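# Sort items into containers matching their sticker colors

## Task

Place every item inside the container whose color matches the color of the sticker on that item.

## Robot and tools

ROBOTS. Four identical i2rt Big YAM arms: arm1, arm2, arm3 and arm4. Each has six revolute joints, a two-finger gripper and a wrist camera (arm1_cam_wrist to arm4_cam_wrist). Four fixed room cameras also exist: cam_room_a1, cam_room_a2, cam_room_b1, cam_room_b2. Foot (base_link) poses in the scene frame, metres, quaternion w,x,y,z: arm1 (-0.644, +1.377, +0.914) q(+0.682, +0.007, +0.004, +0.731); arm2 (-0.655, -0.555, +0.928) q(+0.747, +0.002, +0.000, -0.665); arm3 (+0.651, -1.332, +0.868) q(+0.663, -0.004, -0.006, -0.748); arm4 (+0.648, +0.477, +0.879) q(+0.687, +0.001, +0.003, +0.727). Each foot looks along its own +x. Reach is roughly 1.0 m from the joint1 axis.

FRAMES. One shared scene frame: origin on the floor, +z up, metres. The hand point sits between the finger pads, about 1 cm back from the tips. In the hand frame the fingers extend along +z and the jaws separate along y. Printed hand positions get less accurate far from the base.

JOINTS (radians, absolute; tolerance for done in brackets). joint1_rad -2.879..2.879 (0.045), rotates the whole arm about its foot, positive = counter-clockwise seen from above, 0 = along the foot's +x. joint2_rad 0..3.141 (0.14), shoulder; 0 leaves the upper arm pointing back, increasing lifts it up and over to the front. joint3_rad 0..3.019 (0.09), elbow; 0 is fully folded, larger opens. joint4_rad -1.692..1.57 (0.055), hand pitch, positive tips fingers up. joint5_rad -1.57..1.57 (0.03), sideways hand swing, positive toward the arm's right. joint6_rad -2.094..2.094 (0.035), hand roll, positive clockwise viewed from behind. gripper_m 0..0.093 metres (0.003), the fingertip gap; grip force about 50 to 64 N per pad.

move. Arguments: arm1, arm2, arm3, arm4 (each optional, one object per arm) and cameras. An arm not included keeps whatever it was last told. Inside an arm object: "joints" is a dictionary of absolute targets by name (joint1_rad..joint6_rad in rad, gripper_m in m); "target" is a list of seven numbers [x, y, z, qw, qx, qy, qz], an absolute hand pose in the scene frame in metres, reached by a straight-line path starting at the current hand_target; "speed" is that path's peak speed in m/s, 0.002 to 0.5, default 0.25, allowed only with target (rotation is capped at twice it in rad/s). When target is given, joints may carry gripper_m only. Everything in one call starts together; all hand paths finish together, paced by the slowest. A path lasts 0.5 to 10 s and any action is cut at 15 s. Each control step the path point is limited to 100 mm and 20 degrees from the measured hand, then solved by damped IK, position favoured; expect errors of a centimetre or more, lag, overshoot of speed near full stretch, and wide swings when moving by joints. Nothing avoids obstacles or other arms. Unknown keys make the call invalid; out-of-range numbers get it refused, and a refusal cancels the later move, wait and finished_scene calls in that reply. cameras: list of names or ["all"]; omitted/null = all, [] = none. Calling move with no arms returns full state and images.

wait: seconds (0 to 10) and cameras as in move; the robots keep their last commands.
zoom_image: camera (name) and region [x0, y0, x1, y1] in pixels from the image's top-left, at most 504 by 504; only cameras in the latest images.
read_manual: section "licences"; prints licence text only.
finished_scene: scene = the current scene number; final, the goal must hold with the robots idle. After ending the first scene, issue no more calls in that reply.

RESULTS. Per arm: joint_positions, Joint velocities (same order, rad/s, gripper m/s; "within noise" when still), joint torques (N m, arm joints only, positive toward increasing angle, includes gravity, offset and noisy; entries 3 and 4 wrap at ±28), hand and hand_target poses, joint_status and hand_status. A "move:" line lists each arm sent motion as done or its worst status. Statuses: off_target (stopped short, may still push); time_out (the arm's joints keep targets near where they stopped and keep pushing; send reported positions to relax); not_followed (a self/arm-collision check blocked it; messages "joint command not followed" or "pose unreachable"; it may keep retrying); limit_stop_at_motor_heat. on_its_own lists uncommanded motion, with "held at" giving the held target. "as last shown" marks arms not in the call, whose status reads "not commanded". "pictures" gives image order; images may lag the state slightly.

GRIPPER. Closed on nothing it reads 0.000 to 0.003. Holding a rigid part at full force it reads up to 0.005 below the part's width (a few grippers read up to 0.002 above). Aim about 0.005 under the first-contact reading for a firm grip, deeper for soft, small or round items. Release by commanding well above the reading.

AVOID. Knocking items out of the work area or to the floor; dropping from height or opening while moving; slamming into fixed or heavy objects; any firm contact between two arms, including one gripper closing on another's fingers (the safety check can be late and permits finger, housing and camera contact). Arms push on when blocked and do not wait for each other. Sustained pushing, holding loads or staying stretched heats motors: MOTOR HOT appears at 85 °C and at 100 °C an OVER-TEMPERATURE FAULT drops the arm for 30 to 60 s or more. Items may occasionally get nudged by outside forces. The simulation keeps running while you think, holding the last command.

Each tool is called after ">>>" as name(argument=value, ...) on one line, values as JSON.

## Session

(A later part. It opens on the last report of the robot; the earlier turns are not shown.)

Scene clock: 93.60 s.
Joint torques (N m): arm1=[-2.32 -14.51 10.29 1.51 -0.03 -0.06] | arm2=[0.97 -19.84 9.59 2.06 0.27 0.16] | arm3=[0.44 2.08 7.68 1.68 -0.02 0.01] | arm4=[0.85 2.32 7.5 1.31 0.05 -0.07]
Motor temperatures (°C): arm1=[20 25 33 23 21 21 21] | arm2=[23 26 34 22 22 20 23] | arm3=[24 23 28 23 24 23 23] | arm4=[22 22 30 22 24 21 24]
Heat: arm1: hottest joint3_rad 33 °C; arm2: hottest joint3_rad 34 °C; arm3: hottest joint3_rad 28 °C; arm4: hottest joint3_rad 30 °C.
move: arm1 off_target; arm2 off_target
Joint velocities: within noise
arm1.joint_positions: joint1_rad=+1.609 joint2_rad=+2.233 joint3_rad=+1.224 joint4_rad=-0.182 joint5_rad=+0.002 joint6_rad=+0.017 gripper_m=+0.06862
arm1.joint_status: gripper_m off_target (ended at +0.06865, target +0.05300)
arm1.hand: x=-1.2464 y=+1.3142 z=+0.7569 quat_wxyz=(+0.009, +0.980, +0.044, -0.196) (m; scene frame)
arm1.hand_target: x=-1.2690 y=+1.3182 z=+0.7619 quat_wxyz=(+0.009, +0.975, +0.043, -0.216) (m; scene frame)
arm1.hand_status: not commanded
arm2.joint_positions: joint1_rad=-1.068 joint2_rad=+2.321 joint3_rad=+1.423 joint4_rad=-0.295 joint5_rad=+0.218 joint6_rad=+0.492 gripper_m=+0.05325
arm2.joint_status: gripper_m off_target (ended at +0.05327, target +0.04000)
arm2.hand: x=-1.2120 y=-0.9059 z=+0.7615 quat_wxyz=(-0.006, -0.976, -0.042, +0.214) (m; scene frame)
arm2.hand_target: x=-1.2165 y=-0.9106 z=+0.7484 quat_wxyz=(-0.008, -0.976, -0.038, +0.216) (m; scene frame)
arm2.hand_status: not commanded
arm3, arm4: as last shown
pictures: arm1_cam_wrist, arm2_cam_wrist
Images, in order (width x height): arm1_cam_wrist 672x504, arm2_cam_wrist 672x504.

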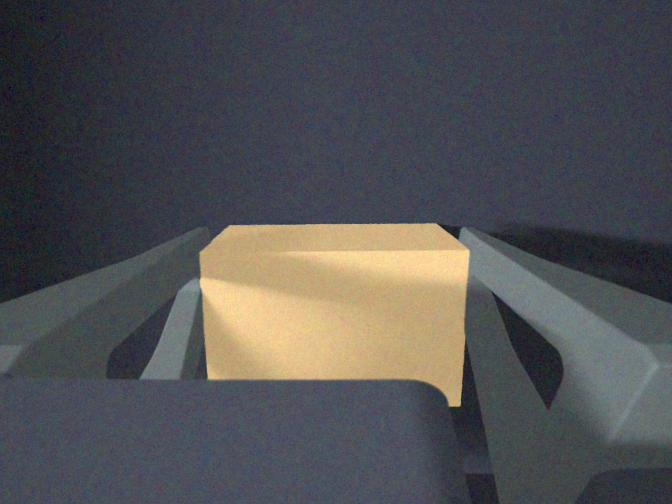

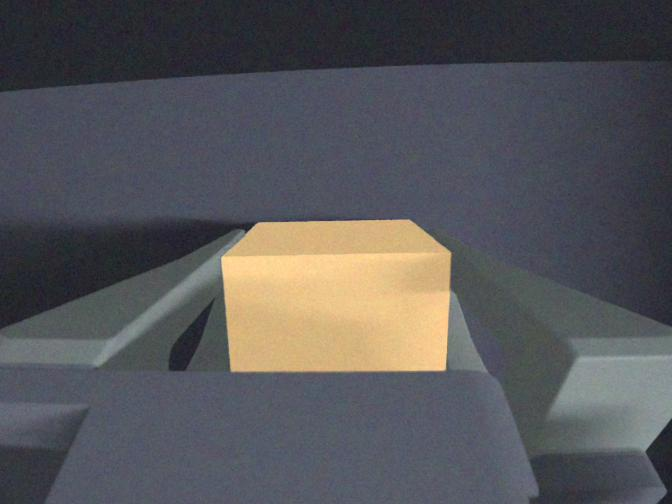

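>>> move(arm1={"target":[-1.20,1.318,1.08,-0.0094,-0.9753,-0.0426,0.2162],"speed":0.3}, arm2={"target":[-1.15,-0.88,1.08,-0.067,-0.9441,-0.2076,0.2462],"speed":0.3}, cameras=[])

>>> move(arm1={"joints":{"joint2_rad":1.3,"joint3_rad":1.25,"joint4_rad":0.6}}, arm2={"joints":{"joint2_rad":1.3,"joint3_rad":1.25,"joint4_rad":0.6}}, cameras=["cam_room_b1","cam_room_b2"])

Scene clock: 101.40 s.
Joint torques (N m): arm1=[-1.26 -11.22 15.32 0.64 0.13 0.05] | arm2=[0.09 -16.38 12.29 1.25 -0.12 -0.09] | arm3=[0.5 1.96 7.66 1.66 -0.03 0] | arm4=[0.79 2.37 7.39 1.44 0.04 -0.08]
Motor temperatures (°C): arm1=[20 25 33 23 21 21 21] | arm2=[23 26 33 22 22 20 23] | arm3=[24 23 28 23 24 23 23] | arm4=[22 22 30 22 24 21 24]
Heat: arm1: hottest joint3_rad 33 °C; arm2: hottest joint3_rad 33 °C; arm3: hottest joint3_rad 28 °C; arm4: hottest joint3_rad 30 °C.
move: arm1 off_target; arm2 done
Joint velocities: within noise
arm1.joint_positions: joint1_rad=+1.609 joint2_rad=+1.596 joint3_rad=+1.209 joint4_rad=-0.811 joint5_rad=+0.003 joint6_rad=+0.017 gripper_m=+0.06861
arm1.joint_status: not commanded
arm1.hand: x=-1.1820 y=+1.3199 z=+1.0548 quat_wxyz=(+0.009, +0.980, +0.044, -0.193) (m; scene frame)
arm1.hand_target: x=-1.1988 y=+1.3181 z=+1.0803 quat_wxyz=(+0.009, +0.975, +0.043, -0.217) (m; scene frame)
arm1.hand_status: off_target (0.031 m and 2.7 deg from the pose sent, 0.326 m and 2.4 deg at the start)
arm2.joint_positions: joint1_rad=-1.081 joint2_rad=+1.621 joint3_rad=+1.250 joint4_rad=-0.680 joint5_rad=+0.059 joint6_rad=+0.166 gripper_m=+0.05324
arm2.joint_status: not commanded
arm2.hand: x=-1.1443 y=-0.8818 z=+1.0778 quat_wxyz=(-0.069, -0.945, -0.204, +0.247) (m; scene frame)
arm2.hand_target: x=-1.1499 y=-0.8800 z=+1.0801 quat_wxyz=(-0.067, -0.944, -0.208, +0.246) (m; scene frame)
arm2.hand_status: done (0.006 m and 0.5 deg from the pose sent, 0.326 m and 20.9 deg at the start)
arm3, arm4: as last shown
pictures: none
No camera images: "cameras" was empty.

Scene clock: 103.07 s.
Joint torques (N m): arm1=[-1.44 -6.77 15.34 2.15 0.1 0.06] | arm2=[0.03 -10.58 12.64 3.06 -0.2 -0.09] | arm3=[0.62 1.96 7.64 1.65 -0.03 0] | arm4=[1.2 2.37 7.45 1.4 0.06 -0.1]
Motor temperatures (°C): arm1=[20 25 33 23 21 21 21] | arm2=[23 26 33 22 22 20 23] | arm3=[24 23 28 23 24 23 23] | arm4=[22 22 30 22 24 21 24]
Heat: arm1: hottest joint3_rad 33 °C; arm2: hottest joint3_rad 33 °C; arm3: hottest joint3_rad 28 °C; arm4: hottest joint3_rad 30 °C.
move: arm1 done; arm2 done
Joint velocities: within noise
arm1.joint_positions: joint1_rad=+1.609 joint2_rad=+1.292 joint3_rad=+1.211 joint4_rad=+0.579 joint5_rad=+0.003 joint6_rad=+0.017 gripper_m=+0.06861
arm1.joint_status: all done
arm1.hand: x=-1.2128 y=+1.3146 z=+1.5234 quat_wxyz=(+0.052, +0.504, +0.023, -0.862) (m; scene frame)
arm1.hand_target: x=-1.2100 y=+1.3149 z=+1.5466 quat_wxyz=(+0.053, +0.482, +0.021, -0.874) (m; scene frame)
arm1.hand_status: not commanded
arm2.joint_positions: joint1_rad=-1.081 joint2_rad=+1.281 joint3_rad=+1.240 joint4_rad=+0.577 joint5_rad=+0.059 joint6_rad=+0.165 gripper_m=+0.05323
arm2.joint_status: all done
arm2.hand: x=-1.1338 y=-0.8755 z=+1.5498 quat_wxyz=(-0.312, -0.489, -0.084, +0.810) (m; scene frame)
arm2.hand_target: x=-1.1406 y=-0.8746 z=+1.5500 quat_wxyz=(-0.305, -0.483, -0.086, +0.816) (m; scene frame)
arm2.hand_status: not commanded
arm3, arm4: as last shown
pictures: cam_room_b1, cam_room_b2
Images, in order (width x height): cam_room_b1 672x504, cam_room_b2 672x504.

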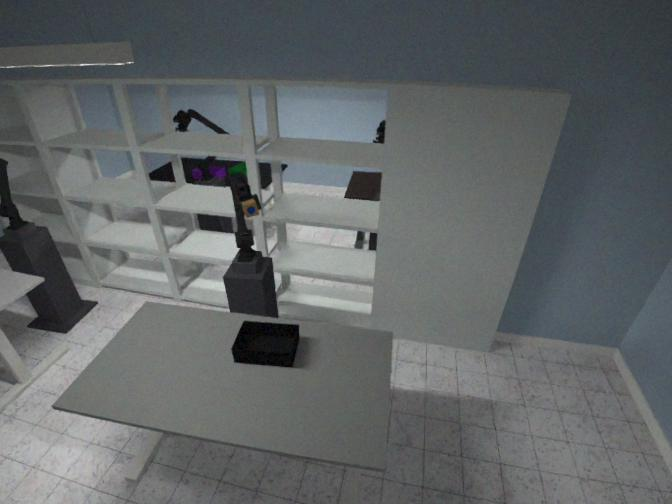

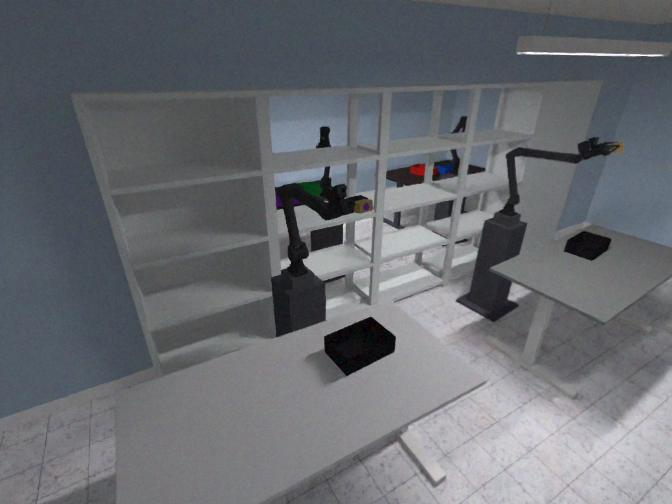

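>>> zoom_image(camera="cam_room_b2", region=[335, 185, 395, 230])

>>> zoom_image(camera="cam_room_b1", region=[225, 185, 285, 230])

>>> move(arm1={"joints":{"joint2_rad":0.75,"joint3_rad":1.2,"joint4_rad":-1.5,"joint5_rad":0,"joint6_rad":0}}, arm2={"joints":{"joint2_rad":0.75,"joint3_rad":1.2,"joint4_rad":-1.5,"joint5_rad":0,"joint6_rad":0}}, cameras=[])

>>> move(arm1={"joints":{"joint1_rad":-2.247}}, arm2={"joints":{"joint1_rad":0.861}}, cameras=[])

>>> move(arm1={"target":[-0.29,1.131,1.11,0.2869,0.2852,0.9098,-0.0899],"speed":0.4}, arm2={"target":[-0.297,-0.796,1.11,0.2876,0.2789,0.9120,-0.0879],"speed":0.4}, cameras=["arm1_cam_wrist","arm2_cam_wrist"])

Scaled by 8.400.

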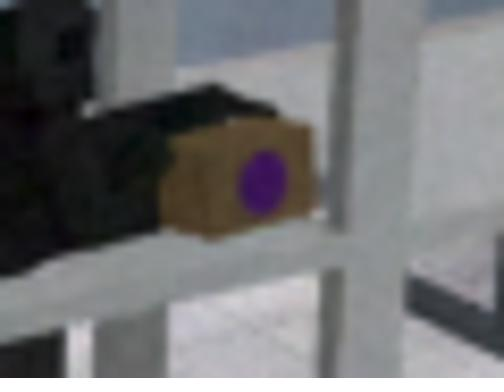

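Scaled by 8.400.

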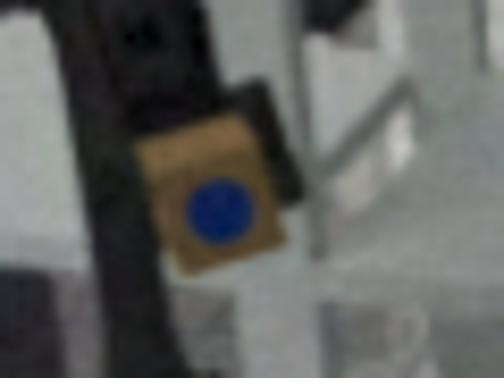

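Scene clock: 115.27 s.
Joint torques (N m): arm1=[-0.97 0.38 11.85 0.79 -0.05 0] | arm2=[0.03 -3.9 11.17 1.26 -0.18 -0.07] | arm3=[0.5 1.96 7.65 1.66 -0.03 0.01] | arm4=[1.2 1.96 7.45 1.22 0.07 -0.08]
Motor temperatures (°C): arm1=[20 25 35 23 21 21 22] | arm2=[23 26 34 22 22 20 24] | arm3=[24 23 27 23 24 23 23] | arm4=[22 22 30 22 24 21 24]
Heat: arm1: hottest joint3_rad 35 °C; arm2: hottest joint3_rad 34 °C; arm3: hottest joint3_rad 27 °C; arm4: hottest joint3_rad 30 °C.
move: arm1 done; arm2 done
Joint velocities: within noise
arm1.joint_positions: joint1_rad=+1.609 joint2_rad=+0.761 joint3_rad=+1.184 joint4_rad=-1.492 joint5_rad=+0.002 joint6_rad=+0.008 gripper_m=+0.06861
arm1.joint_status: all done
arm1.hand: x=-0.8984 y=+1.3490 z=+1.2985 quat_wxyz=(+0.012, +0.965, +0.048, -0.256) (m; scene frame)
arm1.hand_target: x=-0.8946 y=+1.3490 z=+1.3073 quat_wxyz=(+0.012, +0.963, +0.052, -0.265) (m; scene frame)
arm1.hand_status: not commanded
arm2.joint_positions: joint1_rad=-1.082 joint2_rad=+0.760 joint3_rad=+1.194 joint4_rad=-1.488 joint5_rad=+0.004 joint6_rad=+0.014 gripper_m=+0.05323
arm2.joint_status: all done
arm2.hand: x=-0.8728 y=-0.7054 z=+1.3130 quat_wxyz=(-0.075, -0.925, -0.281, +0.243) (m; scene frame)
arm2.hand_target: x=-0.8696 y=-0.7014 z=+1.3167 quat_wxyz=(-0.074, -0.924, -0.285, +0.245) (m; scene frame)
arm2.hand_status: not commanded
arm3, arm4: as last shown
pictures: none
No camera images: "cameras" was empty.

Scene clock: 117.87 s.
Joint torques (N m): arm1=[-2.37 0.15 11.92 0.79 -0.01 -0.01] | arm2=[1.14 -3.55 11.19 1.26 0.08 -0.07] | arm3=[0.5 1.85 7.66 1.63 -0.02 0.01] | arm4=[1.14 2.43 7.39 1.33 0.04 -0.08]
Motor temperatures (°C): arm1=[20 25 35 23 21 21 22] | arm2=[23 26 34 22 22 20 24] | arm3=[24 23 27 23 24 23 23] | arm4=[22 22 30 22 24 21 24]
Heat: arm1: hottest joint3_rad 35 °C; arm2: hottest joint3_rad 34 °C; arm3: hottest joint3_rad 27 °C; arm4: hottest joint3_rad 30 °C.
move: arm1 done; arm2 done
Joint velocities: within noise
arm1.joint_positions: joint1_rad=-2.240 joint2_rad=+0.761 joint3_rad=+1.184 joint4_rad=-1.492 joint5_rad=+0.002 joint6_rad=+0.005 gripper_m=+0.06861
arm1.joint_status: all done
arm1.hand: x=-0.4221 y=+1.2275 z=+1.2906 quat_wxyz=(-0.230, -0.289, -0.926, +0.075) (m; scene frame)
arm1.hand_target: x=-0.4258 y=+1.2284 z=+1.2996 quat_wxyz=(-0.238, -0.289, -0.924, +0.078) (m; scene frame)
arm1.hand_status: not commanded
arm2.joint_positions: joint1_rad=+0.856 joint2_rad=+0.760 joint3_rad=+1.194 joint4_rad=-1.488 joint5_rad=-0.002 joint6_rad=+0.013 gripper_m=+0.05318
arm2.joint_status: all done
arm2.hand: x=-0.4383 y=-0.7046 z=+1.3138 quat_wxyz=(-0.245, -0.291, -0.922, +0.071) (m; scene frame)
arm2.hand_target: x=-0.4418 y=-0.7013 z=+1.3175 quat_wxyz=(-0.247, -0.283, -0.924, +0.073) (m; scene frame)
arm2.hand_status: not commanded
arm3, arm4: as last shown
pictures: none
No camera images: "cameras" was empty.

Scene clock: 119.27 s.
Joint torques (N m): arm1=[-3.25 -5.77 12.05 2 -0.02 -0.01] | arm2=[1.44 -9.76 11 2.8 0.15 -0.03] | arm3=[0.44 1.96 7.66 1.63 -0.02 0.02] | arm4=[1.26 2.14 7.51 1.39 0.05 -0.07]
Motor temperatures (°C): arm1=[20 25 35 23 21 21 22] | arm2=[23 26 34 22 22 20 24] | arm3=[24 23 27 23 24 23 23] | arm4=[22 22 30 22 24 21 24]
Heat: arm1: hottest joint3_rad 35 °C; arm2: hottest joint3_rad 34 °C; arm3: hottest joint3_rad 27 °C; arm4: hottest joint3_rad 30 °C.
move: arm1 off_target; arm2 done
Joint velocities: within noise
arm1.joint_positions: joint1_rad=-2.242 joint2_rad=+1.120 joint3_rad=+0.841 joint4_rad=-0.710 joint5_rad=-0.007 joint6_rad=+0.005 gripper_m=+0.06861
arm1.joint_status: not commanded
arm1.hand: x=-0.2931 y=+1.1385 z=+1.0967 quat_wxyz=(-0.268, -0.285, -0.917, +0.082) (m; scene frame)
arm1.hand_target: x=-0.2903 y=+1.1313 z=+1.1101 quat_wxyz=(-0.287, -0.285, -0.910, +0.090) (m; scene frame)
arm1.hand_status: off_target (0.016 m and 2.5 deg from the pose sent, 0.244 m and 7.0 deg at the start)
arm2.joint_positions: joint1_rad=+0.859 joint2_rad=+1.148 joint3_rad=+0.830 joint4_rad=-0.667 joint5_rad=+0.003 joint6_rad=+0.013 gripper_m=+0.05318
arm2.joint_status: not commanded
arm2.hand: x=-0.3015 y=-0.7967 z=+1.1054 quat_wxyz=(-0.276, -0.288, -0.913, +0.083) (m; scene frame)
arm2.hand_target: x=-0.2971 y=-0.7960 z=+1.1101 quat_wxyz=(-0.288, -0.279, -0.912, +0.088) (m; scene frame)
arm2.hand_status: done (0.006 m and 1.8 deg from the pose sent, 0.264 m and 5.5 deg at the start)
arm3.joint_positions: joint1_rad=-1.929 joint2_rad=+0.594 joint3_rad=+1.305 joint4_rad=-1.506 joint5_rad=+0.001 joint6_rad=-0.006 gripper_m=+0.08506
arm3.joint_status: not commanded
arm3.hand: x=+0.4650 y=-1.2282 z=+1.3370 quat_wxyz=(+0.085, -0.901, +0.219, +0.365) (m; scene frame)
arm3.hand_target: x=+0.4631 y=-1.2248 z=+1.3344 quat_wxyz=(+0.085, -0.900, +0.227, +0.363) (m; scene frame)
arm3.hand_status: not commanded
arm4.joint_positions: joint1_rad=+0.898 joint2_rad=+0.592 joint3_rad=+1.300 joint4_rad=-1.506 joint5_rad=+0.001 joint6_rad=+0.012 gripper_m=+0.08512
arm4.joint_status: not commanded
arm4.hand: x=+0.4800 y=+0.6002 z=+1.3486 quat_wxyz=(-0.110, +0.880, -0.287, -0.361) (m; scene frame)
arm4.hand_target: x=+0.4764 y=+0.6015 z=+1.3481 quat_wxyz=(-0.111, +0.883, -0.280, -0.360) (m; scene frame)
arm4.hand_status: not commanded
pictures: arm1_cam_wrist, arm2_cam_wrist
Images, in order (width x height): arm1_cam_wrist 672x504, arm2_cam_wrist 672x504.

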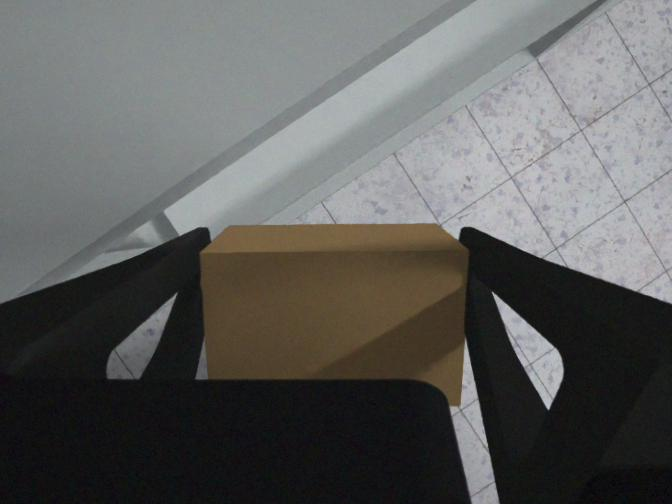

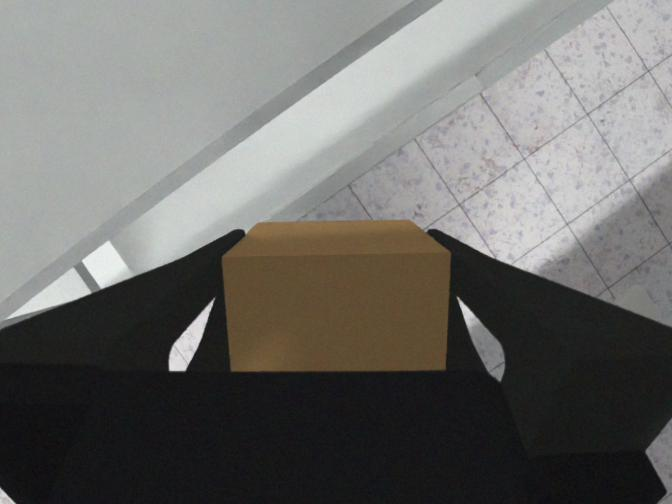

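>>> move(arm1={"target":[-0.09,0.991,1.12,0.2869,0.2852,0.9098,-0.0899],"speed":0.3}, arm2={"target":[-0.09,-0.936,1.12,0.2876,0.2789,0.9120,-0.0879],"speed":0.3}, cameras=[])

>>> move(arm1={"target":[-0.09,0.991,1.06,0.2064,0.2919,0.9314,-0.0647],"speed":0.2}, arm2={"target":[-0.09,-0.936,1.06,0.2069,0.2855,0.9336,-0.0633],"speed":0.2}, cameras=["arm1_cam_wrist","arm2_cam_wrist","cam_room_a1"])

Scene clock: 126.33 s.
Joint torques (N m): arm1=[-2.96 -14.68 16.99 0.79 0.01 -0.01] | arm2=[1.32 -18.37 16.34 1.37 0.08 -0.05] | arm3=[0.56 2.08 7.66 1.7 -0.01 0] | arm4=[1.44 2.26 7.42 1.35 0.02 -0.06]
Motor temperatures (°C): arm1=[20 25 35 23 21 21 22] | arm2=[23 26 34 22 22 20 24] | arm3=[24 23 27 23 24 23 23] | arm4=[22 22 30 22 24 21 24]
Heat: arm1: hottest joint3_rad 35 °C; arm2: hottest joint3_rad 34 °C; arm3: hottest joint3_rad 27 °C; arm4: hottest joint3_rad 30 °C.
move: arm1 off_target; arm2 off_target
Joint velocities: within noise
arm1.joint_positions: joint1_rad=-2.242 joint2_rad=+1.735 joint3_rad=+1.472 joint4_rad=-0.736 joint5_rad=-0.007 joint6_rad=+0.005 gripper_m=+0.06861
arm1.joint_status: not commanded
arm1.hand: x=-0.1019 y=+1.0070 z=+1.0895 quat_wxyz=(-0.263, -0.286, -0.918, +0.081) (m; scene frame)
arm1.hand_target: x=-0.0916 y=+0.9921 z=+1.1202 quat_wxyz=(-0.287, -0.285, -0.910, +0.090) (m; scene frame)
arm1.hand_status: off_target (0.036 m and 3.1 deg from the pose sent, 0.252 m and 2.5 deg at the start)
arm2.joint_positions: joint1_rad=+0.859 joint2_rad=+1.763 joint3_rad=+1.475 joint4_rad=-0.704 joint5_rad=+0.003 joint6_rad=+0.013 gripper_m=+0.05318
arm2.joint_status: not commanded
arm2.hand: x=-0.1070 y=-0.9283 z=+1.1011 quat_wxyz=(-0.273, -0.288, -0.914, +0.082) (m; scene frame)
arm2.hand_target: x=-0.0911 y=-0.9352 z=+1.1202 quat_wxyz=(-0.288, -0.279, -0.912, +0.088) (m; scene frame)
arm2.hand_status: off_target (0.027 m and 2.1 deg from the pose sent, 0.254 m and 1.8 deg at the start)
arm3, arm4: as last shown
pictures: none
No camera images: "cameras" was empty.

Scene clock: 127.57 s.
Joint torques (N m): arm1=[-2.73 -16.56 16.61 0.73 0 -0.04] | arm2=[1.08 -19.72 16.03 1.09 0.06 -0.04] | arm3=[0.5 2.08 7.68 1.66 -0.02 0.01] | arm4=[1.2 2.02 7.56 1.26 0.03 -0.11]
Motor temperatures (°C): arm1=[20 25 35 23 21 21 22] | arm2=[23 26 34 22 22 20 24] | arm3=[24 23 27 23 24 23 23] | arm4=[22 22 30 22 24 21 24]
Heat: arm1: hottest joint3_rad 35 °C; arm2: hottest joint3_rad 34 °C; arm3: hottest joint3_rad 27 °C; arm4: hottest joint3_rad 30 °C.
move: arm1 off_target; arm2 off_target
Joint velocities: within noise
arm1.joint_positions: joint1_rad=-2.242 joint2_rad=+1.859 joint3_rad=+1.537 joint4_rad=-0.858 joint5_rad=-0.007 joint6_rad=+0.005 gripper_m=+0.06861
arm1.joint_status: not commanded
arm1.hand: x=-0.1046 y=+1.0083 z=+1.0289 quat_wxyz=(-0.179, -0.293, -0.938, +0.055) (m; scene frame)
arm1.hand_target: x=-0.0916 y=+0.9922 z=+1.0606 quat_wxyz=(-0.207, -0.292, -0.932, +0.065) (m; scene frame)
arm1.hand_status: off_target (0.038 m and 3.4 deg from the pose sent, 0.036 m and 6.9 deg at the start)
arm2.joint_positions: joint1_rad=+0.859 joint2_rad=+1.887 joint3_rad=+1.547 joint4_rad=-0.831 joint5_rad=+0.003 joint6_rad=+0.013 gripper_m=+0.05318
arm2.joint_status: not commanded
arm2.hand: x=-0.1087 y=-0.9269 z=+1.0412 quat_wxyz=(-0.190, -0.294, -0.935, +0.057) (m; scene frame)
arm2.hand_target: x=-0.0911 y=-0.9351 z=+1.0603 quat_wxyz=(-0.207, -0.286, -0.933, +0.064) (m; scene frame)
arm2.hand_status: off_target (0.028 m and 2.3 deg from the pose sent, 0.045 m and 8.2 deg at the start)
arm3, arm4: as last shown
pictures: arm1_cam_wrist, arm2_cam_wrist, cam_room_a1
Images, in order (width x height): arm1_cam_wrist 672x504, arm2_cam_wrist 672x504, cam_room_a1 672x504.

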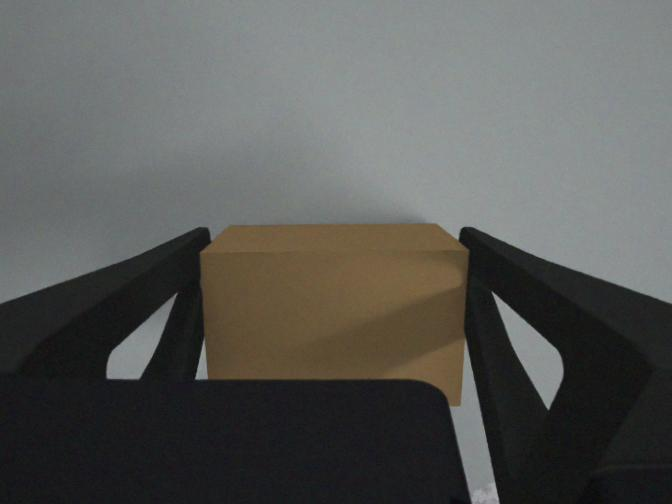

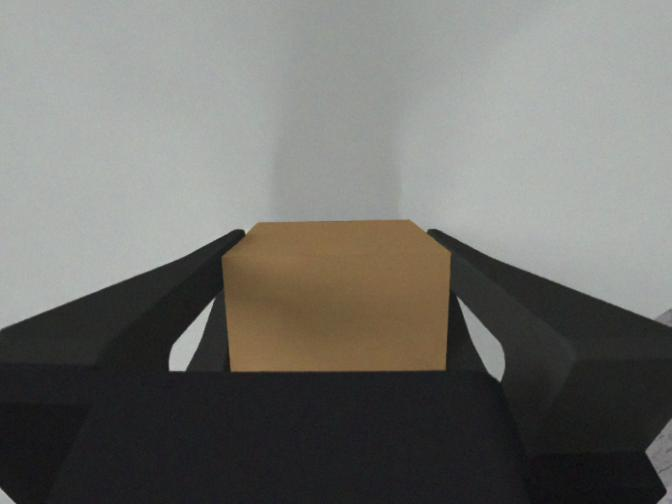

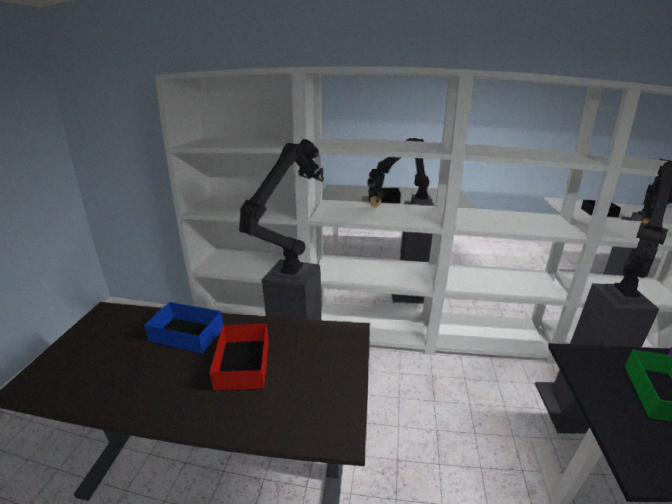

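>>> move(arm1={"target":[-0.09,0.991,1.045,0.2064,0.2919,0.9314,-0.0647],"speed":0.1}, arm2={"target":[-0.09,-0.936,1.045,0.2069,0.2855,0.9336,-0.0633],"speed":0.1}, cameras=[])

>>> move(arm1={"target":[-0.09,0.991,1.036,0.2064,0.2919,0.9314,-0.0647],"speed":0.1}, arm2={"target":[-0.09,-0.936,1.032,0.2069,0.2855,0.9336,-0.0633],"speed":0.1}, cameras=["arm1_cam_wrist","arm2_cam_wrist"])

Scene clock: 133.30 s.
Joint torques (N m): arm1=[-2.84 -15.62 14.75 1.69 0.04 -0.01] | arm2=[1.08 -18.67 14.38 2.3 0.07 -0.05] | arm3=[0.62 1.96 7.65 1.65 -0.04 0.01] | arm4=[1.2 2.49 7.46 1.35 0.06 -0.08]
Motor temperatures (°C): arm1=[20 25 36 23 21 21 22] | arm2=[23 26 34 22 22 20 24] | arm3=[24 23 27 23 24 23 23] | arm4=[22 22 30 22 24 21 24]
Heat: arm1: hottest joint3_rad 36 °C; arm2: hottest joint3_rad 34 °C; arm3: hottest joint3_rad 27 °C; arm4: hottest joint3_rad 30 °C.
move: arm1 off_target; arm2 off_target
Joint velocities: within noise
arm1.joint_positions: joint1_rad=-2.242 joint2_rad=+1.859 joint3_rad=+1.537 joint4_rad=-0.849 joint5_rad=-0.007 joint6_rad=+0.005 gripper_m=+0.06861
arm1.joint_status: not commanded
arm1.hand: x=-0.1029 y=+1.0072 z=+1.0297 quat_wxyz=(-0.183, -0.292, -0.937, +0.056) (m; scene frame)
arm1.hand_target: x=-0.0909 y=+0.9916 z=+1.0456 quat_wxyz=(-0.207, -0.292, -0.932, +0.065) (m; scene frame)
arm1.hand_status: off_target (0.026 m and 2.9 deg from the pose sent, 0.028 m and 3.4 deg at the start)
arm2.joint_positions: joint1_rad=+0.859 joint2_rad=+1.887 joint3_rad=+1.547 joint4_rad=-0.827 joint5_rad=+0.003 joint6_rad=+0.013 gripper_m=+0.05318
arm2.joint_status: not commanded
arm2.hand: x=-0.1080 y=-0.9274 z=+1.0415 quat_wxyz=(-0.192, -0.294, -0.935, +0.057) (m; scene frame)
arm2.hand_target: x=-0.0907 y=-0.9354 z=+1.0453 quat_wxyz=(-0.207, -0.286, -0.934, +0.063) (m; scene frame)
arm2.hand_status: off_target (0.020 m and 2.1 deg from the pose sent, 0.021 m and 2.3 deg at the start)
arm3, arm4: as last shown
pictures: none
No camera images: "cameras" was empty.

Scene clock: 134.27 s.
Joint torques (N m): arm1=[-2.55 -14.45 13.57 1.59 -0.03 -0.05] | arm2=[1.26 -18.73 12.94 2.33 0.06 -0.05] | arm3=[0.44 1.96 7.64 1.66 -0.03 0.01] | arm4=[1.49 2.78 7.39 1.31 0.05 -0.09]
Motor temperatures (°C): arm1=[20 25 36 23 21 21 22] | arm2=[23 26 34 22 22 20 24] | arm3=[24 23 27 23 24 23 23] | arm4=[22 22 30 22 24 21 24]
Heat: arm1: hottest joint3_rad 36 °C; arm2: hottest joint3_rad 34 °C; arm3: hottest joint3_rad 27 °C; arm4: hottest joint3_rad 30 °C.
move: arm1 off_target; arm2 off_target
Joint velocities: within noise
arm1.joint_positions: joint1_rad=-2.242 joint2_rad=+1.863 joint3_rad=+1.537 joint4_rad=-0.828 joint5_rad=-0.007 joint6_rad=+0.005 gripper_m=+0.06861
arm1.joint_status: not commanded
arm1.hand: x=-0.0991 y=+1.0046 z=+1.0293 quat_wxyz=(-0.191, -0.292, -0.935, +0.059) (m; scene frame)
arm1.hand_target: x=-0.0905 y=+0.9913 z=+1.0364 quat_wxyz=(-0.207, -0.292, -0.932, +0.065) (m; scene frame)
arm1.hand_status: off_target (0.018 m and 1.9 deg from the pose sent, 0.022 m and 2.9 deg at the start)
arm2.joint_positions: joint1_rad=+0.859 joint2_rad=+1.898 joint3_rad=+1.547 joint4_rad=-0.798 joint5_rad=+0.003 joint6_rad=+0.013 gripper_m=+0.05318
arm2.joint_status: not commanded
arm2.hand: x=-0.1028 y=-0.9310 z=+1.0375 quat_wxyz=(-0.200, -0.293, -0.933, +0.060) (m; scene frame)
arm2.hand_target: x=-0.0905 y=-0.9356 z=+1.0320 quat_wxyz=(-0.207, -0.286, -0.934, +0.063) (m; scene frame)
arm2.hand_status: off_target (0.015 m and 1.2 deg from the pose sent, 0.022 m and 2.1 deg at the start)
arm3, arm4: as last shown
pictures: arm1_cam_wrist, arm2_cam_wrist
Images, in order (width x height): arm1_cam_wrist 672x504, arm2_cam_wrist 672x504.

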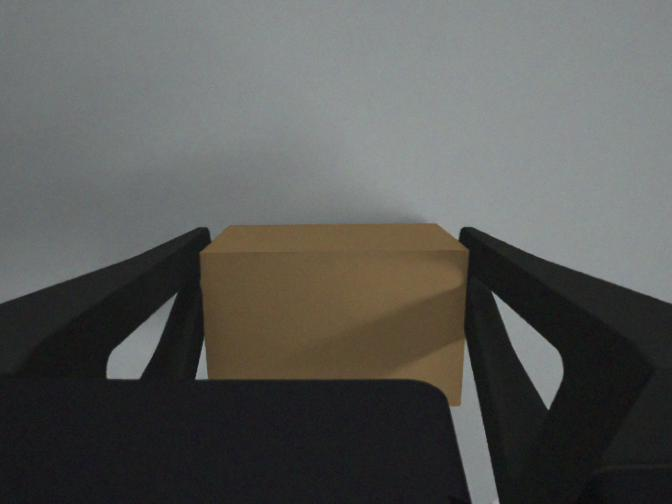

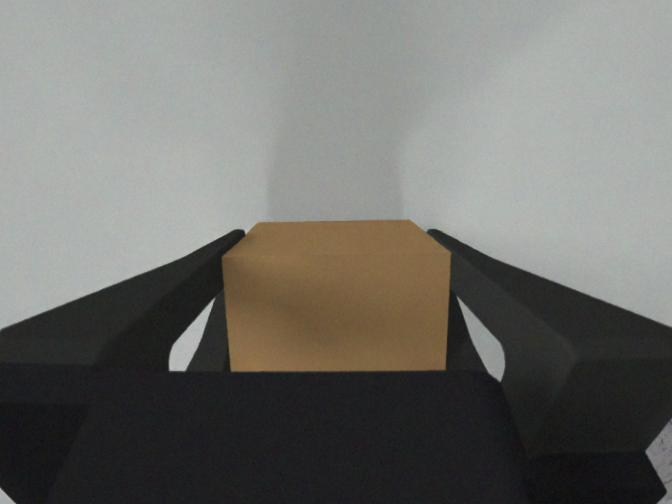

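>>> move(arm1={"target":[-0.09,0.991,1.026,0.2064,0.2919,0.9314,-0.0647],"speed":0.1}, arm2={"target":[-0.09,-0.936,1.022,0.2069,0.2855,0.9336,-0.0633],"speed":0.1}, cameras=["arm1_cam_wrist","arm2_cam_wrist"])

Scene clock: 138.07 s.
Joint torques (N m): arm1=[-2.73 -14.62 12.31 1.63 0 -0.01] | arm2=[1.14 -18.67 11.84 2.4 0.04 -0.05] | arm3=[0.5 1.9 7.68 1.66 -0.02 0.01] | arm4=[0.67 2.43 7.46 1.32 0.07 -0.07]
Motor temperatures (°C): arm1=[20 25 35 23 21 21 22] | arm2=[23 26 34 22 22 20 24] | arm3=[24 23 27 23 24 23 23] | arm4=[22 22 29 22 24 21 24]
Heat: arm1: hottest joint3_rad 35 °C; arm2: hottest joint3_rad 34 °C; arm3: hottest joint3_rad 27 °C; arm4: hottest joint3_rad 29 °C.
move: arm1 off_target; arm2 off_target
Joint velocities: within noise
arm1.joint_positions: joint1_rad=-2.242 joint2_rad=+1.870 joint3_rad=+1.537 joint4_rad=-0.806 joint5_rad=-0.007 joint6_rad=+0.005 gripper_m=+0.06861
arm1.joint_status: not commanded
arm1.hand: x=-0.0950 y=+1.0017 z=+1.0271 quat_wxyz=(-0.199, -0.291, -0.934, +0.061) (m; scene frame)
arm1.hand_target: x=-0.0903 y=+0.9912 z=+1.0262 quat_wxyz=(-0.206, -0.292, -0.932, +0.065) (m; scene frame)
arm1.hand_status: off_target (0.012 m and 1.0 deg from the pose sent, 0.017 m and 1.9 deg at the start)
arm2.joint_positions: joint1_rad=+0.859 joint2_rad=+1.907 joint3_rad=+1.547 joint4_rad=-0.776 joint5_rad=+0.003 joint6_rad=+0.013 gripper_m=+0.05318
arm2.joint_status: not commanded
arm2.hand: x=-0.0987 y=-0.9337 z=+1.0342 quat_wxyz=(-0.207, -0.293, -0.931, +0.062) (m; scene frame)
arm2.hand_target: x=-0.0904 y=-0.9357 z=+1.0222 quat_wxyz=(-0.207, -0.286, -0.934, +0.063) (m; scene frame)
arm2.hand_status: off_target (0.015 m and 0.9 deg from the pose sent, 0.021 m and 1.2 deg at the start)
arm3, arm4: as last shown
pictures: arm1_cam_wrist, arm2_cam_wrist
Images, in order (width x height): arm1_cam_wrist 672x504, arm2_cam_wrist 672x504.

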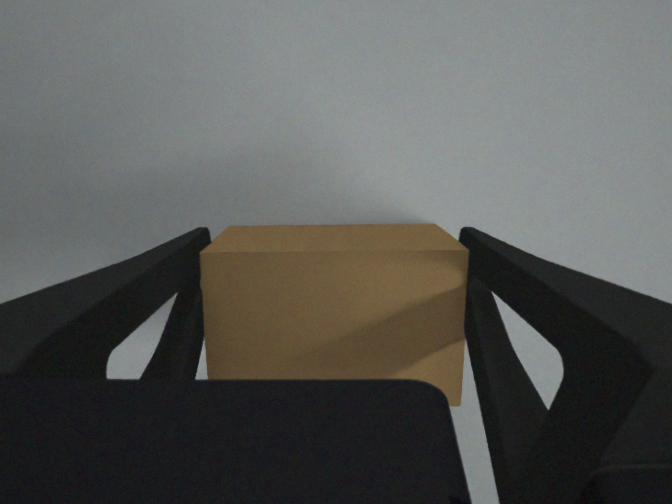

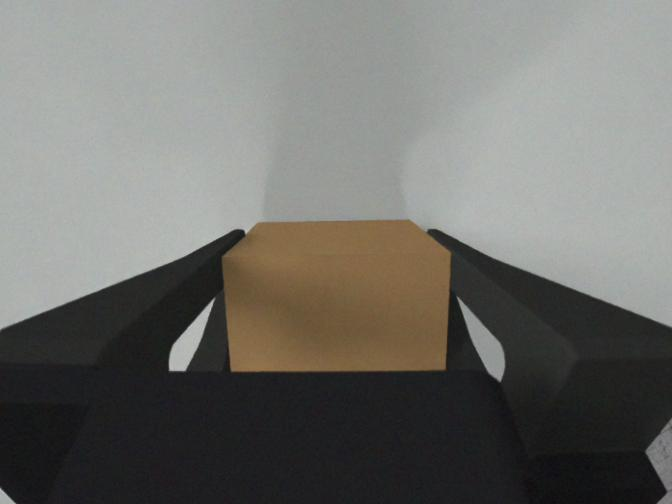

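>>> move(arm1={"target":[-0.09,0.991,1.010,0.2064,0.2919,0.9314,-0.0647],"speed":0.08}, arm2={"target":[-0.09,-0.936,1.006,0.2069,0.2855,0.9336,-0.0633],"speed":0.08}, cameras=["arm1_cam_wrist","arm2_cam_wrist"])

Scene clock: 141.40 s.
Joint torques (N m): arm1=[-2.2 -13.57 10.25 1.83 0 0] | arm2=[1.14 -18.26 10.1 2.44 0.03 -0.06] | arm3=[0.62 2.02 7.64 1.68 -0.02 0.01] | arm4=[1.03 2.49 7.43 1.4 0.04 -0.07]
Motor temperatures (°C): arm1=[20 25 35 23 21 21 22] | arm2=[23 26 33 22 22 20 24] | arm3=[24 23 27 23 24 23 23] | arm4=[22 22 29 22 24 21 24]
Heat: arm1: hottest joint3_rad 35 °C; arm2: hottest joint3_rad 33 °C; arm3: hottest joint3_rad 27 °C; arm4: hottest joint3_rad 29 °C.
move: arm1 off_target; arm2 off_target
Joint velocities: within noise
arm1.joint_positions: joint1_rad=-2.242 joint2_rad=+1.874 joint3_rad=+1.537 joint4_rad=-0.771 joint5_rad=-0.007 joint6_rad=+0.005 gripper_m=+0.06861
arm1.joint_status: not commanded
arm1.hand: x=-0.0885 y=+0.9973 z=+1.0281 quat_wxyz=(-0.213, -0.290, -0.931, +0.065) (m; scene frame)
arm1.hand_target: x=-0.0904 y=+0.9914 z=+1.0103 quat_wxyz=(-0.206, -0.292, -0.932, +0.065) (m; scene frame)
arm1.hand_status: off_target (0.019 m and 0.8 deg from the pose sent, 0.021 m and 1.0 deg at the start)
arm2.joint_positions: joint1_rad=+0.859 joint2_rad=+1.915 joint3_rad=+1.547 joint4_rad=-0.741 joint5_rad=+0.003 joint6_rad=+0.013 gripper_m=+0.05318
arm2.joint_status: not commanded
arm2.hand: x=-0.0924 y=-0.9379 z=+1.0322 quat_wxyz=(-0.219, -0.292, -0.929, +0.066) (m; scene frame)
arm2.hand_target: x=-0.0908 y=-0.9354 z=+1.0065 quat_wxyz=(-0.207, -0.285, -0.934, +0.063) (m; scene frame)
arm2.hand_status: off_target (0.026 m and 1.7 deg from the pose sent, 0.029 m and 0.9 deg at the start)
arm3, arm4: as last shown
pictures: arm1_cam_wrist, arm2_cam_wrist
Images, in order (width x height): arm1_cam_wrist 672x504, arm2_cam_wrist 672x504.

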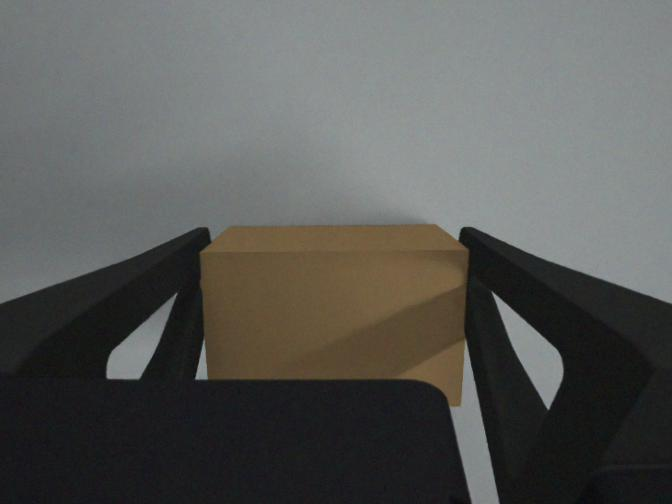

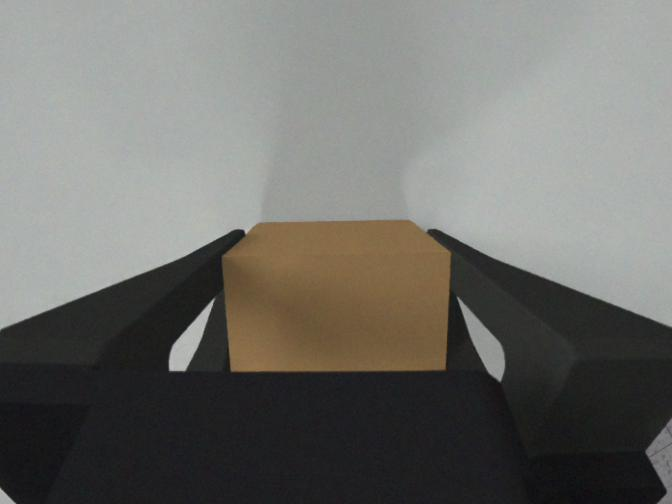

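>>> move(arm2={"target":[-0.09,-0.936,0.990,0.2069,0.2855,0.9336,-0.0633],"speed":0.08}, cameras=[])

>>> move(arm1={"joints":{"gripper_m":0.078}}, cameras=["arm1_cam_wrist","arm2_cam_wrist"])

Scene clock: 145.67 s.
Joint torques (N m): arm1=[-2.55 -13.92 10.28 1.7 0.01 -0.02] | arm2=[1.2 -17.08 8.9 2.62 0.03 -0.06] | arm3=[0.38 1.96 7.6 1.62 -0.03 0.02] | arm4=[0.91 2.78 7.49 1.33 0.05 -0.09]
Motor temperatures (°C): arm1=[20 25 35 23 21 21 22] | arm2=[23 26 33 22 22 20 24] | arm3=[24 23 27 23 24 23 23] | arm4=[22 22 29 22 24 21 24]
Heat: arm1: hottest joint3_rad 35 °C; arm2: hottest joint3_rad 33 °C; arm3: hottest joint3_rad 27 °C; arm4: hottest joint3_rad 29 °C.
move: arm2 off_target
Joint velocities: within noise
arm1, arm3, arm4: as last shown
arm2.joint_positions: joint1_rad=+0.859 joint2_rad=+1.916 joint3_rad=+1.540 joint4_rad=-0.708 joint5_rad=+0.003 joint6_rad=+0.013 gripper_m=+0.05318
arm2.joint_status: not commanded
arm2.hand: x=-0.0883 y=-0.9407 z=+1.0324 quat_wxyz=(-0.231, -0.291, -0.926, +0.069) (m; scene frame)
arm2.hand_target: x=-0.0918 y=-0.9349 z=+0.9912 quat_wxyz=(-0.207, -0.285, -0.934, +0.063) (m; scene frame)
arm2.hand_status: off_target (0.043 m and 3.0 deg from the pose sent, 0.042 m and 1.7 deg at the start)
pictures: none
No camera images: "cameras" was empty.

Scene clock: 146.33 s.
Joint torques (N m): arm1=[-2.67 -15.09 10.58 1.76 -0.01 -0.01] | arm2=[1.08 -17.08 8.88 2.66 0.02 -0.05] | arm3=[0.5 2.08 7.65 1.66 -0.03 0.01] | arm4=[1.03 2.61 7.57 1.36 0.05 -0.08]
Motor temperatures (°C): arm1=[20 25 35 23 21 21 22] | arm2=[23 26 33 22 22 20 24] | arm3=[24 23 27 23 24 23 23] | arm4=[22 22 29 22 24 21 24]
Heat: arm1: hottest joint3_rad 35 °C; arm2: hottest joint3_rad 33 °C; arm3: hottest joint3_rad 27 °C; arm4: hottest joint3_rad 29 °C.
move: arm1 done
Joint velocities: within noise
arm1.joint_positions: joint1_rad=-2.242 joint2_rad=+1.886 joint3_rad=+1.531 joint4_rad=-0.768 joint5_rad=-0.007 joint6_rad=+0.005 gripper_m=+0.07796
arm1.joint_status: all done
arm1.hand: x=-0.0900 y=+0.9982 z=+1.0177 quat_wxyz=(-0.206, -0.291, -0.932, +0.063) (m; scene frame)
arm1.hand_target: x=-0.0905 y=+0.9915 z=+1.0102 quat_wxyz=(-0.206, -0.292, -0.932, +0.065) (m; scene frame)
arm1.hand_status: not commanded
arm2: as last shown
arm2.hand_target: x=-0.0918 y=-0.9349 z=+0.9913 quat_wxyz=(-0.207, -0.285, -0.934, +0.063) (m; scene frame)
arm3.joint_positions: joint1_rad=-1.929 joint2_rad=+0.594 joint3_rad=+1.305 joint4_rad=-1.506 joint5_rad=+0.001 joint6_rad=-0.006 gripper_m=+0.08506
arm3.joint_status: not commanded
arm3.hand: x=+0.4650 y=-1.2282 z=+1.3370 quat_wxyz=(+0.085, -0.901, +0.219, +0.365) (m; scene frame)
arm3.hand_target: x=+0.4631 y=-1.2248 z=+1.3344 quat_wxyz=(+0.085, -0.900, +0.227, +0.363) (m; scene frame)
arm3.hand_status: not commanded
arm4.joint_positions: joint1_rad=+0.898 joint2_rad=+0.592 joint3_rad=+1.300 joint4_rad=-1.506 joint5_rad=+0.001 joint6_rad=+0.012 gripper_m=+0.08512
arm4.joint_status: not commanded
arm4.hand: x=+0.4800 y=+0.6002 z=+1.3486 quat_wxyz=(-0.110, +0.880, -0.287, -0.361) (m; scene frame)
arm4.hand_target: x=+0.4764 y=+0.6015 z=+1.3481 quat_wxyz=(-0.111, +0.883, -0.280, -0.360) (m; scene frame)
arm4.hand_status: not commanded
pictures: arm1_cam_wrist, arm2_cam_wrist
Images, in order (width x height): arm1_cam_wrist 672x504, arm2_cam_wrist 672x504.

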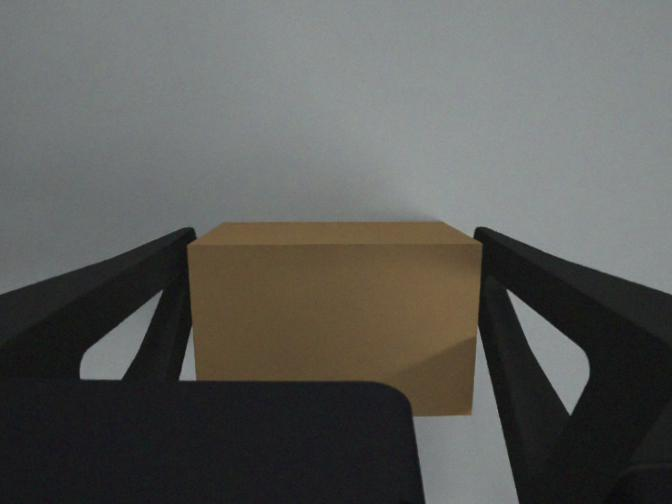

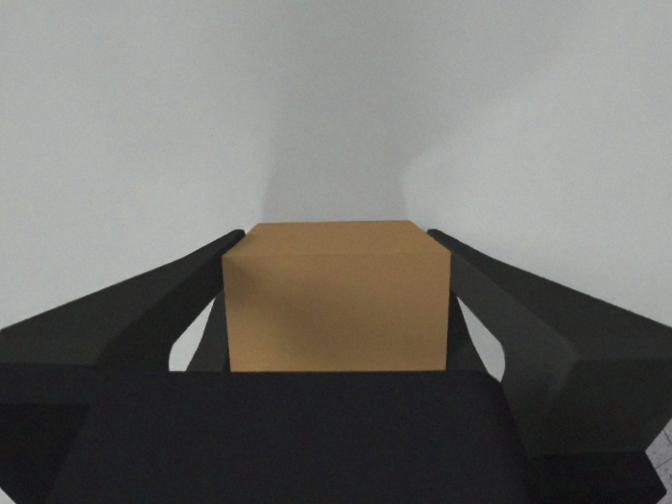

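>>> move(arm2={"target":[-0.087,-0.941,1.028,0.232,0.29,0.926,-0.069],"speed":0.2}, cameras=[])

>>> move(arm2={"joints":{"gripper_m":0.07}}, arm1={"target":[-0.12,1.012,1.055,0.2064,0.2919,0.9314,-0.0647],"speed":0.15,"joints":{"gripper_m":0.088}}, cameras=["arm1_cam_wrist","arm2_cam_wrist"])

Scene clock: 150.90 s.
Joint torques (N m): arm1=[-2.73 -15.27 10.74 1.69 -0.02 -0.06] | arm2=[0.85 -20.89 10.63 2.14 -0.07 0.04] | arm3=[0.38 1.96 7.68 1.65 -0.03 0.01] | arm4=[1.08 2.49 7.5 1.4 0.07 -0.07]
Motor temperatures (°C): arm1=[20 25 35 23 21 21 22] | arm2=[23 26 33 22 22 20 24] | arm3=[24 23 27 23 24 23 23] | arm4=[22 22 29 22 24 21 24]
Heat: arm1: hottest joint3_rad 35 °C; arm2: hottest joint3_rad 33 °C; arm3: hottest joint3_rad 27 °C; arm4: hottest joint3_rad 29 °C.
move: arm2 done
Joint velocities: within noise
arm1, arm3, arm4: as last shown
arm2.joint_positions: joint1_rad=+0.859 joint2_rad=+1.916 joint3_rad=+1.539 joint4_rad=-0.707 joint5_rad=+0.003 joint6_rad=+0.013 gripper_m=+0.05318
arm2.joint_status: not commanded
arm2.hand: x=-0.0885 y=-0.9406 z=+1.0322 quat_wxyz=(-0.231, -0.291, -0.926, +0.069) (m; scene frame)
arm2.hand_target: x=-0.0870 y=-0.9409 z=+1.0279 quat_wxyz=(-0.232, -0.290, -0.926, +0.069) (m; scene frame)
arm2.hand_status: done (0.004 m and 0.2 deg from the pose sent, 0.005 m and 0.2 deg at the start)
pictures: none
No camera images: "cameras" was empty.

Scene clock: 152.07 s.
Joint torques (N m): arm1=[-3.02 -15.03 11.25 0.81 -0.05 -0.05] | arm2=[0.91 -20.89 10.66 2.1 -0.06 0.04] | arm3=[0.5 2.08 7.66 1.68 -0.02 0.01] | arm4=[1.26 2.61 7.47 1.39 0.02 -0.09]
Motor temperatures (°C): arm1=[20 25 35 23 21 21 22] | arm2=[23 26 33 22 22 20 24] | arm3=[24 23 27 23 24 23 23] | arm4=[22 22 29 22 24 21 24]
Heat: arm1: hottest joint3_rad 35 °C; arm2: hottest joint3_rad 33 °C; arm3: hottest joint3_rad 27 °C; arm4: hottest joint3_rad 29 °C.
move: arm1 done; arm2 done
Joint velocities: within noise
arm1.joint_positions: joint1_rad=-2.242 joint2_rad=+1.780 joint3_rad=+1.462 joint4_rad=-0.806 joint5_rad=-0.007 joint6_rad=+0.005 gripper_m=+0.08794
arm1.joint_status: all done
arm1.hand: x=-0.1165 y=+1.0167 z=+1.0489 quat_wxyz=(-0.205, -0.291, -0.932, +0.063) (m; scene frame)
arm1.hand_target: x=-0.1199 y=+1.0121 z=+1.0550 quat_wxyz=(-0.207, -0.292, -0.932, +0.065) (m; scene frame)
arm1.hand_status: done (0.008 m and 0.3 deg from the pose sent, 0.050 m and 0.2 deg at the start)
arm2.joint_positions: joint1_rad=+0.859 joint2_rad=+1.916 joint3_rad=+1.539 joint4_rad=-0.707 joint5_rad=+0.003 joint6_rad=+0.013 gripper_m=+0.06992
arm2.joint_status: all done
arm2.hand: x=-0.0885 y=-0.9406 z=+1.0322 quat_wxyz=(-0.231, -0.291, -0.926, +0.069) (m; scene frame)
arm2.hand_target: x=-0.0870 y=-0.9409 z=+1.0279 quat_wxyz=(-0.232, -0.290, -0.926, +0.069) (m; scene frame)
arm2.hand_status: not commanded
arm3, arm4: as last shown
pictures: arm1_cam_wrist, arm2_cam_wrist
Images, in order (width x height): arm1_cam_wrist 672x504, arm2_cam_wrist 672x504.

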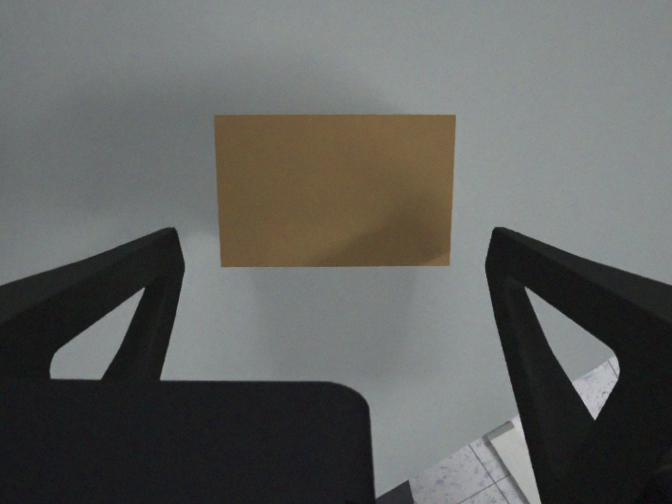

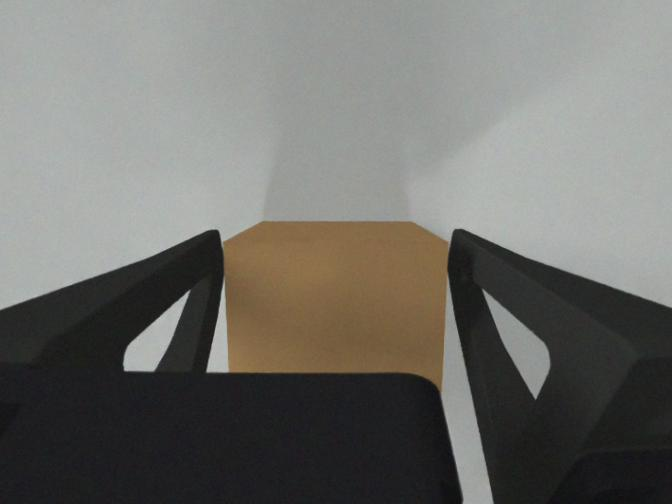

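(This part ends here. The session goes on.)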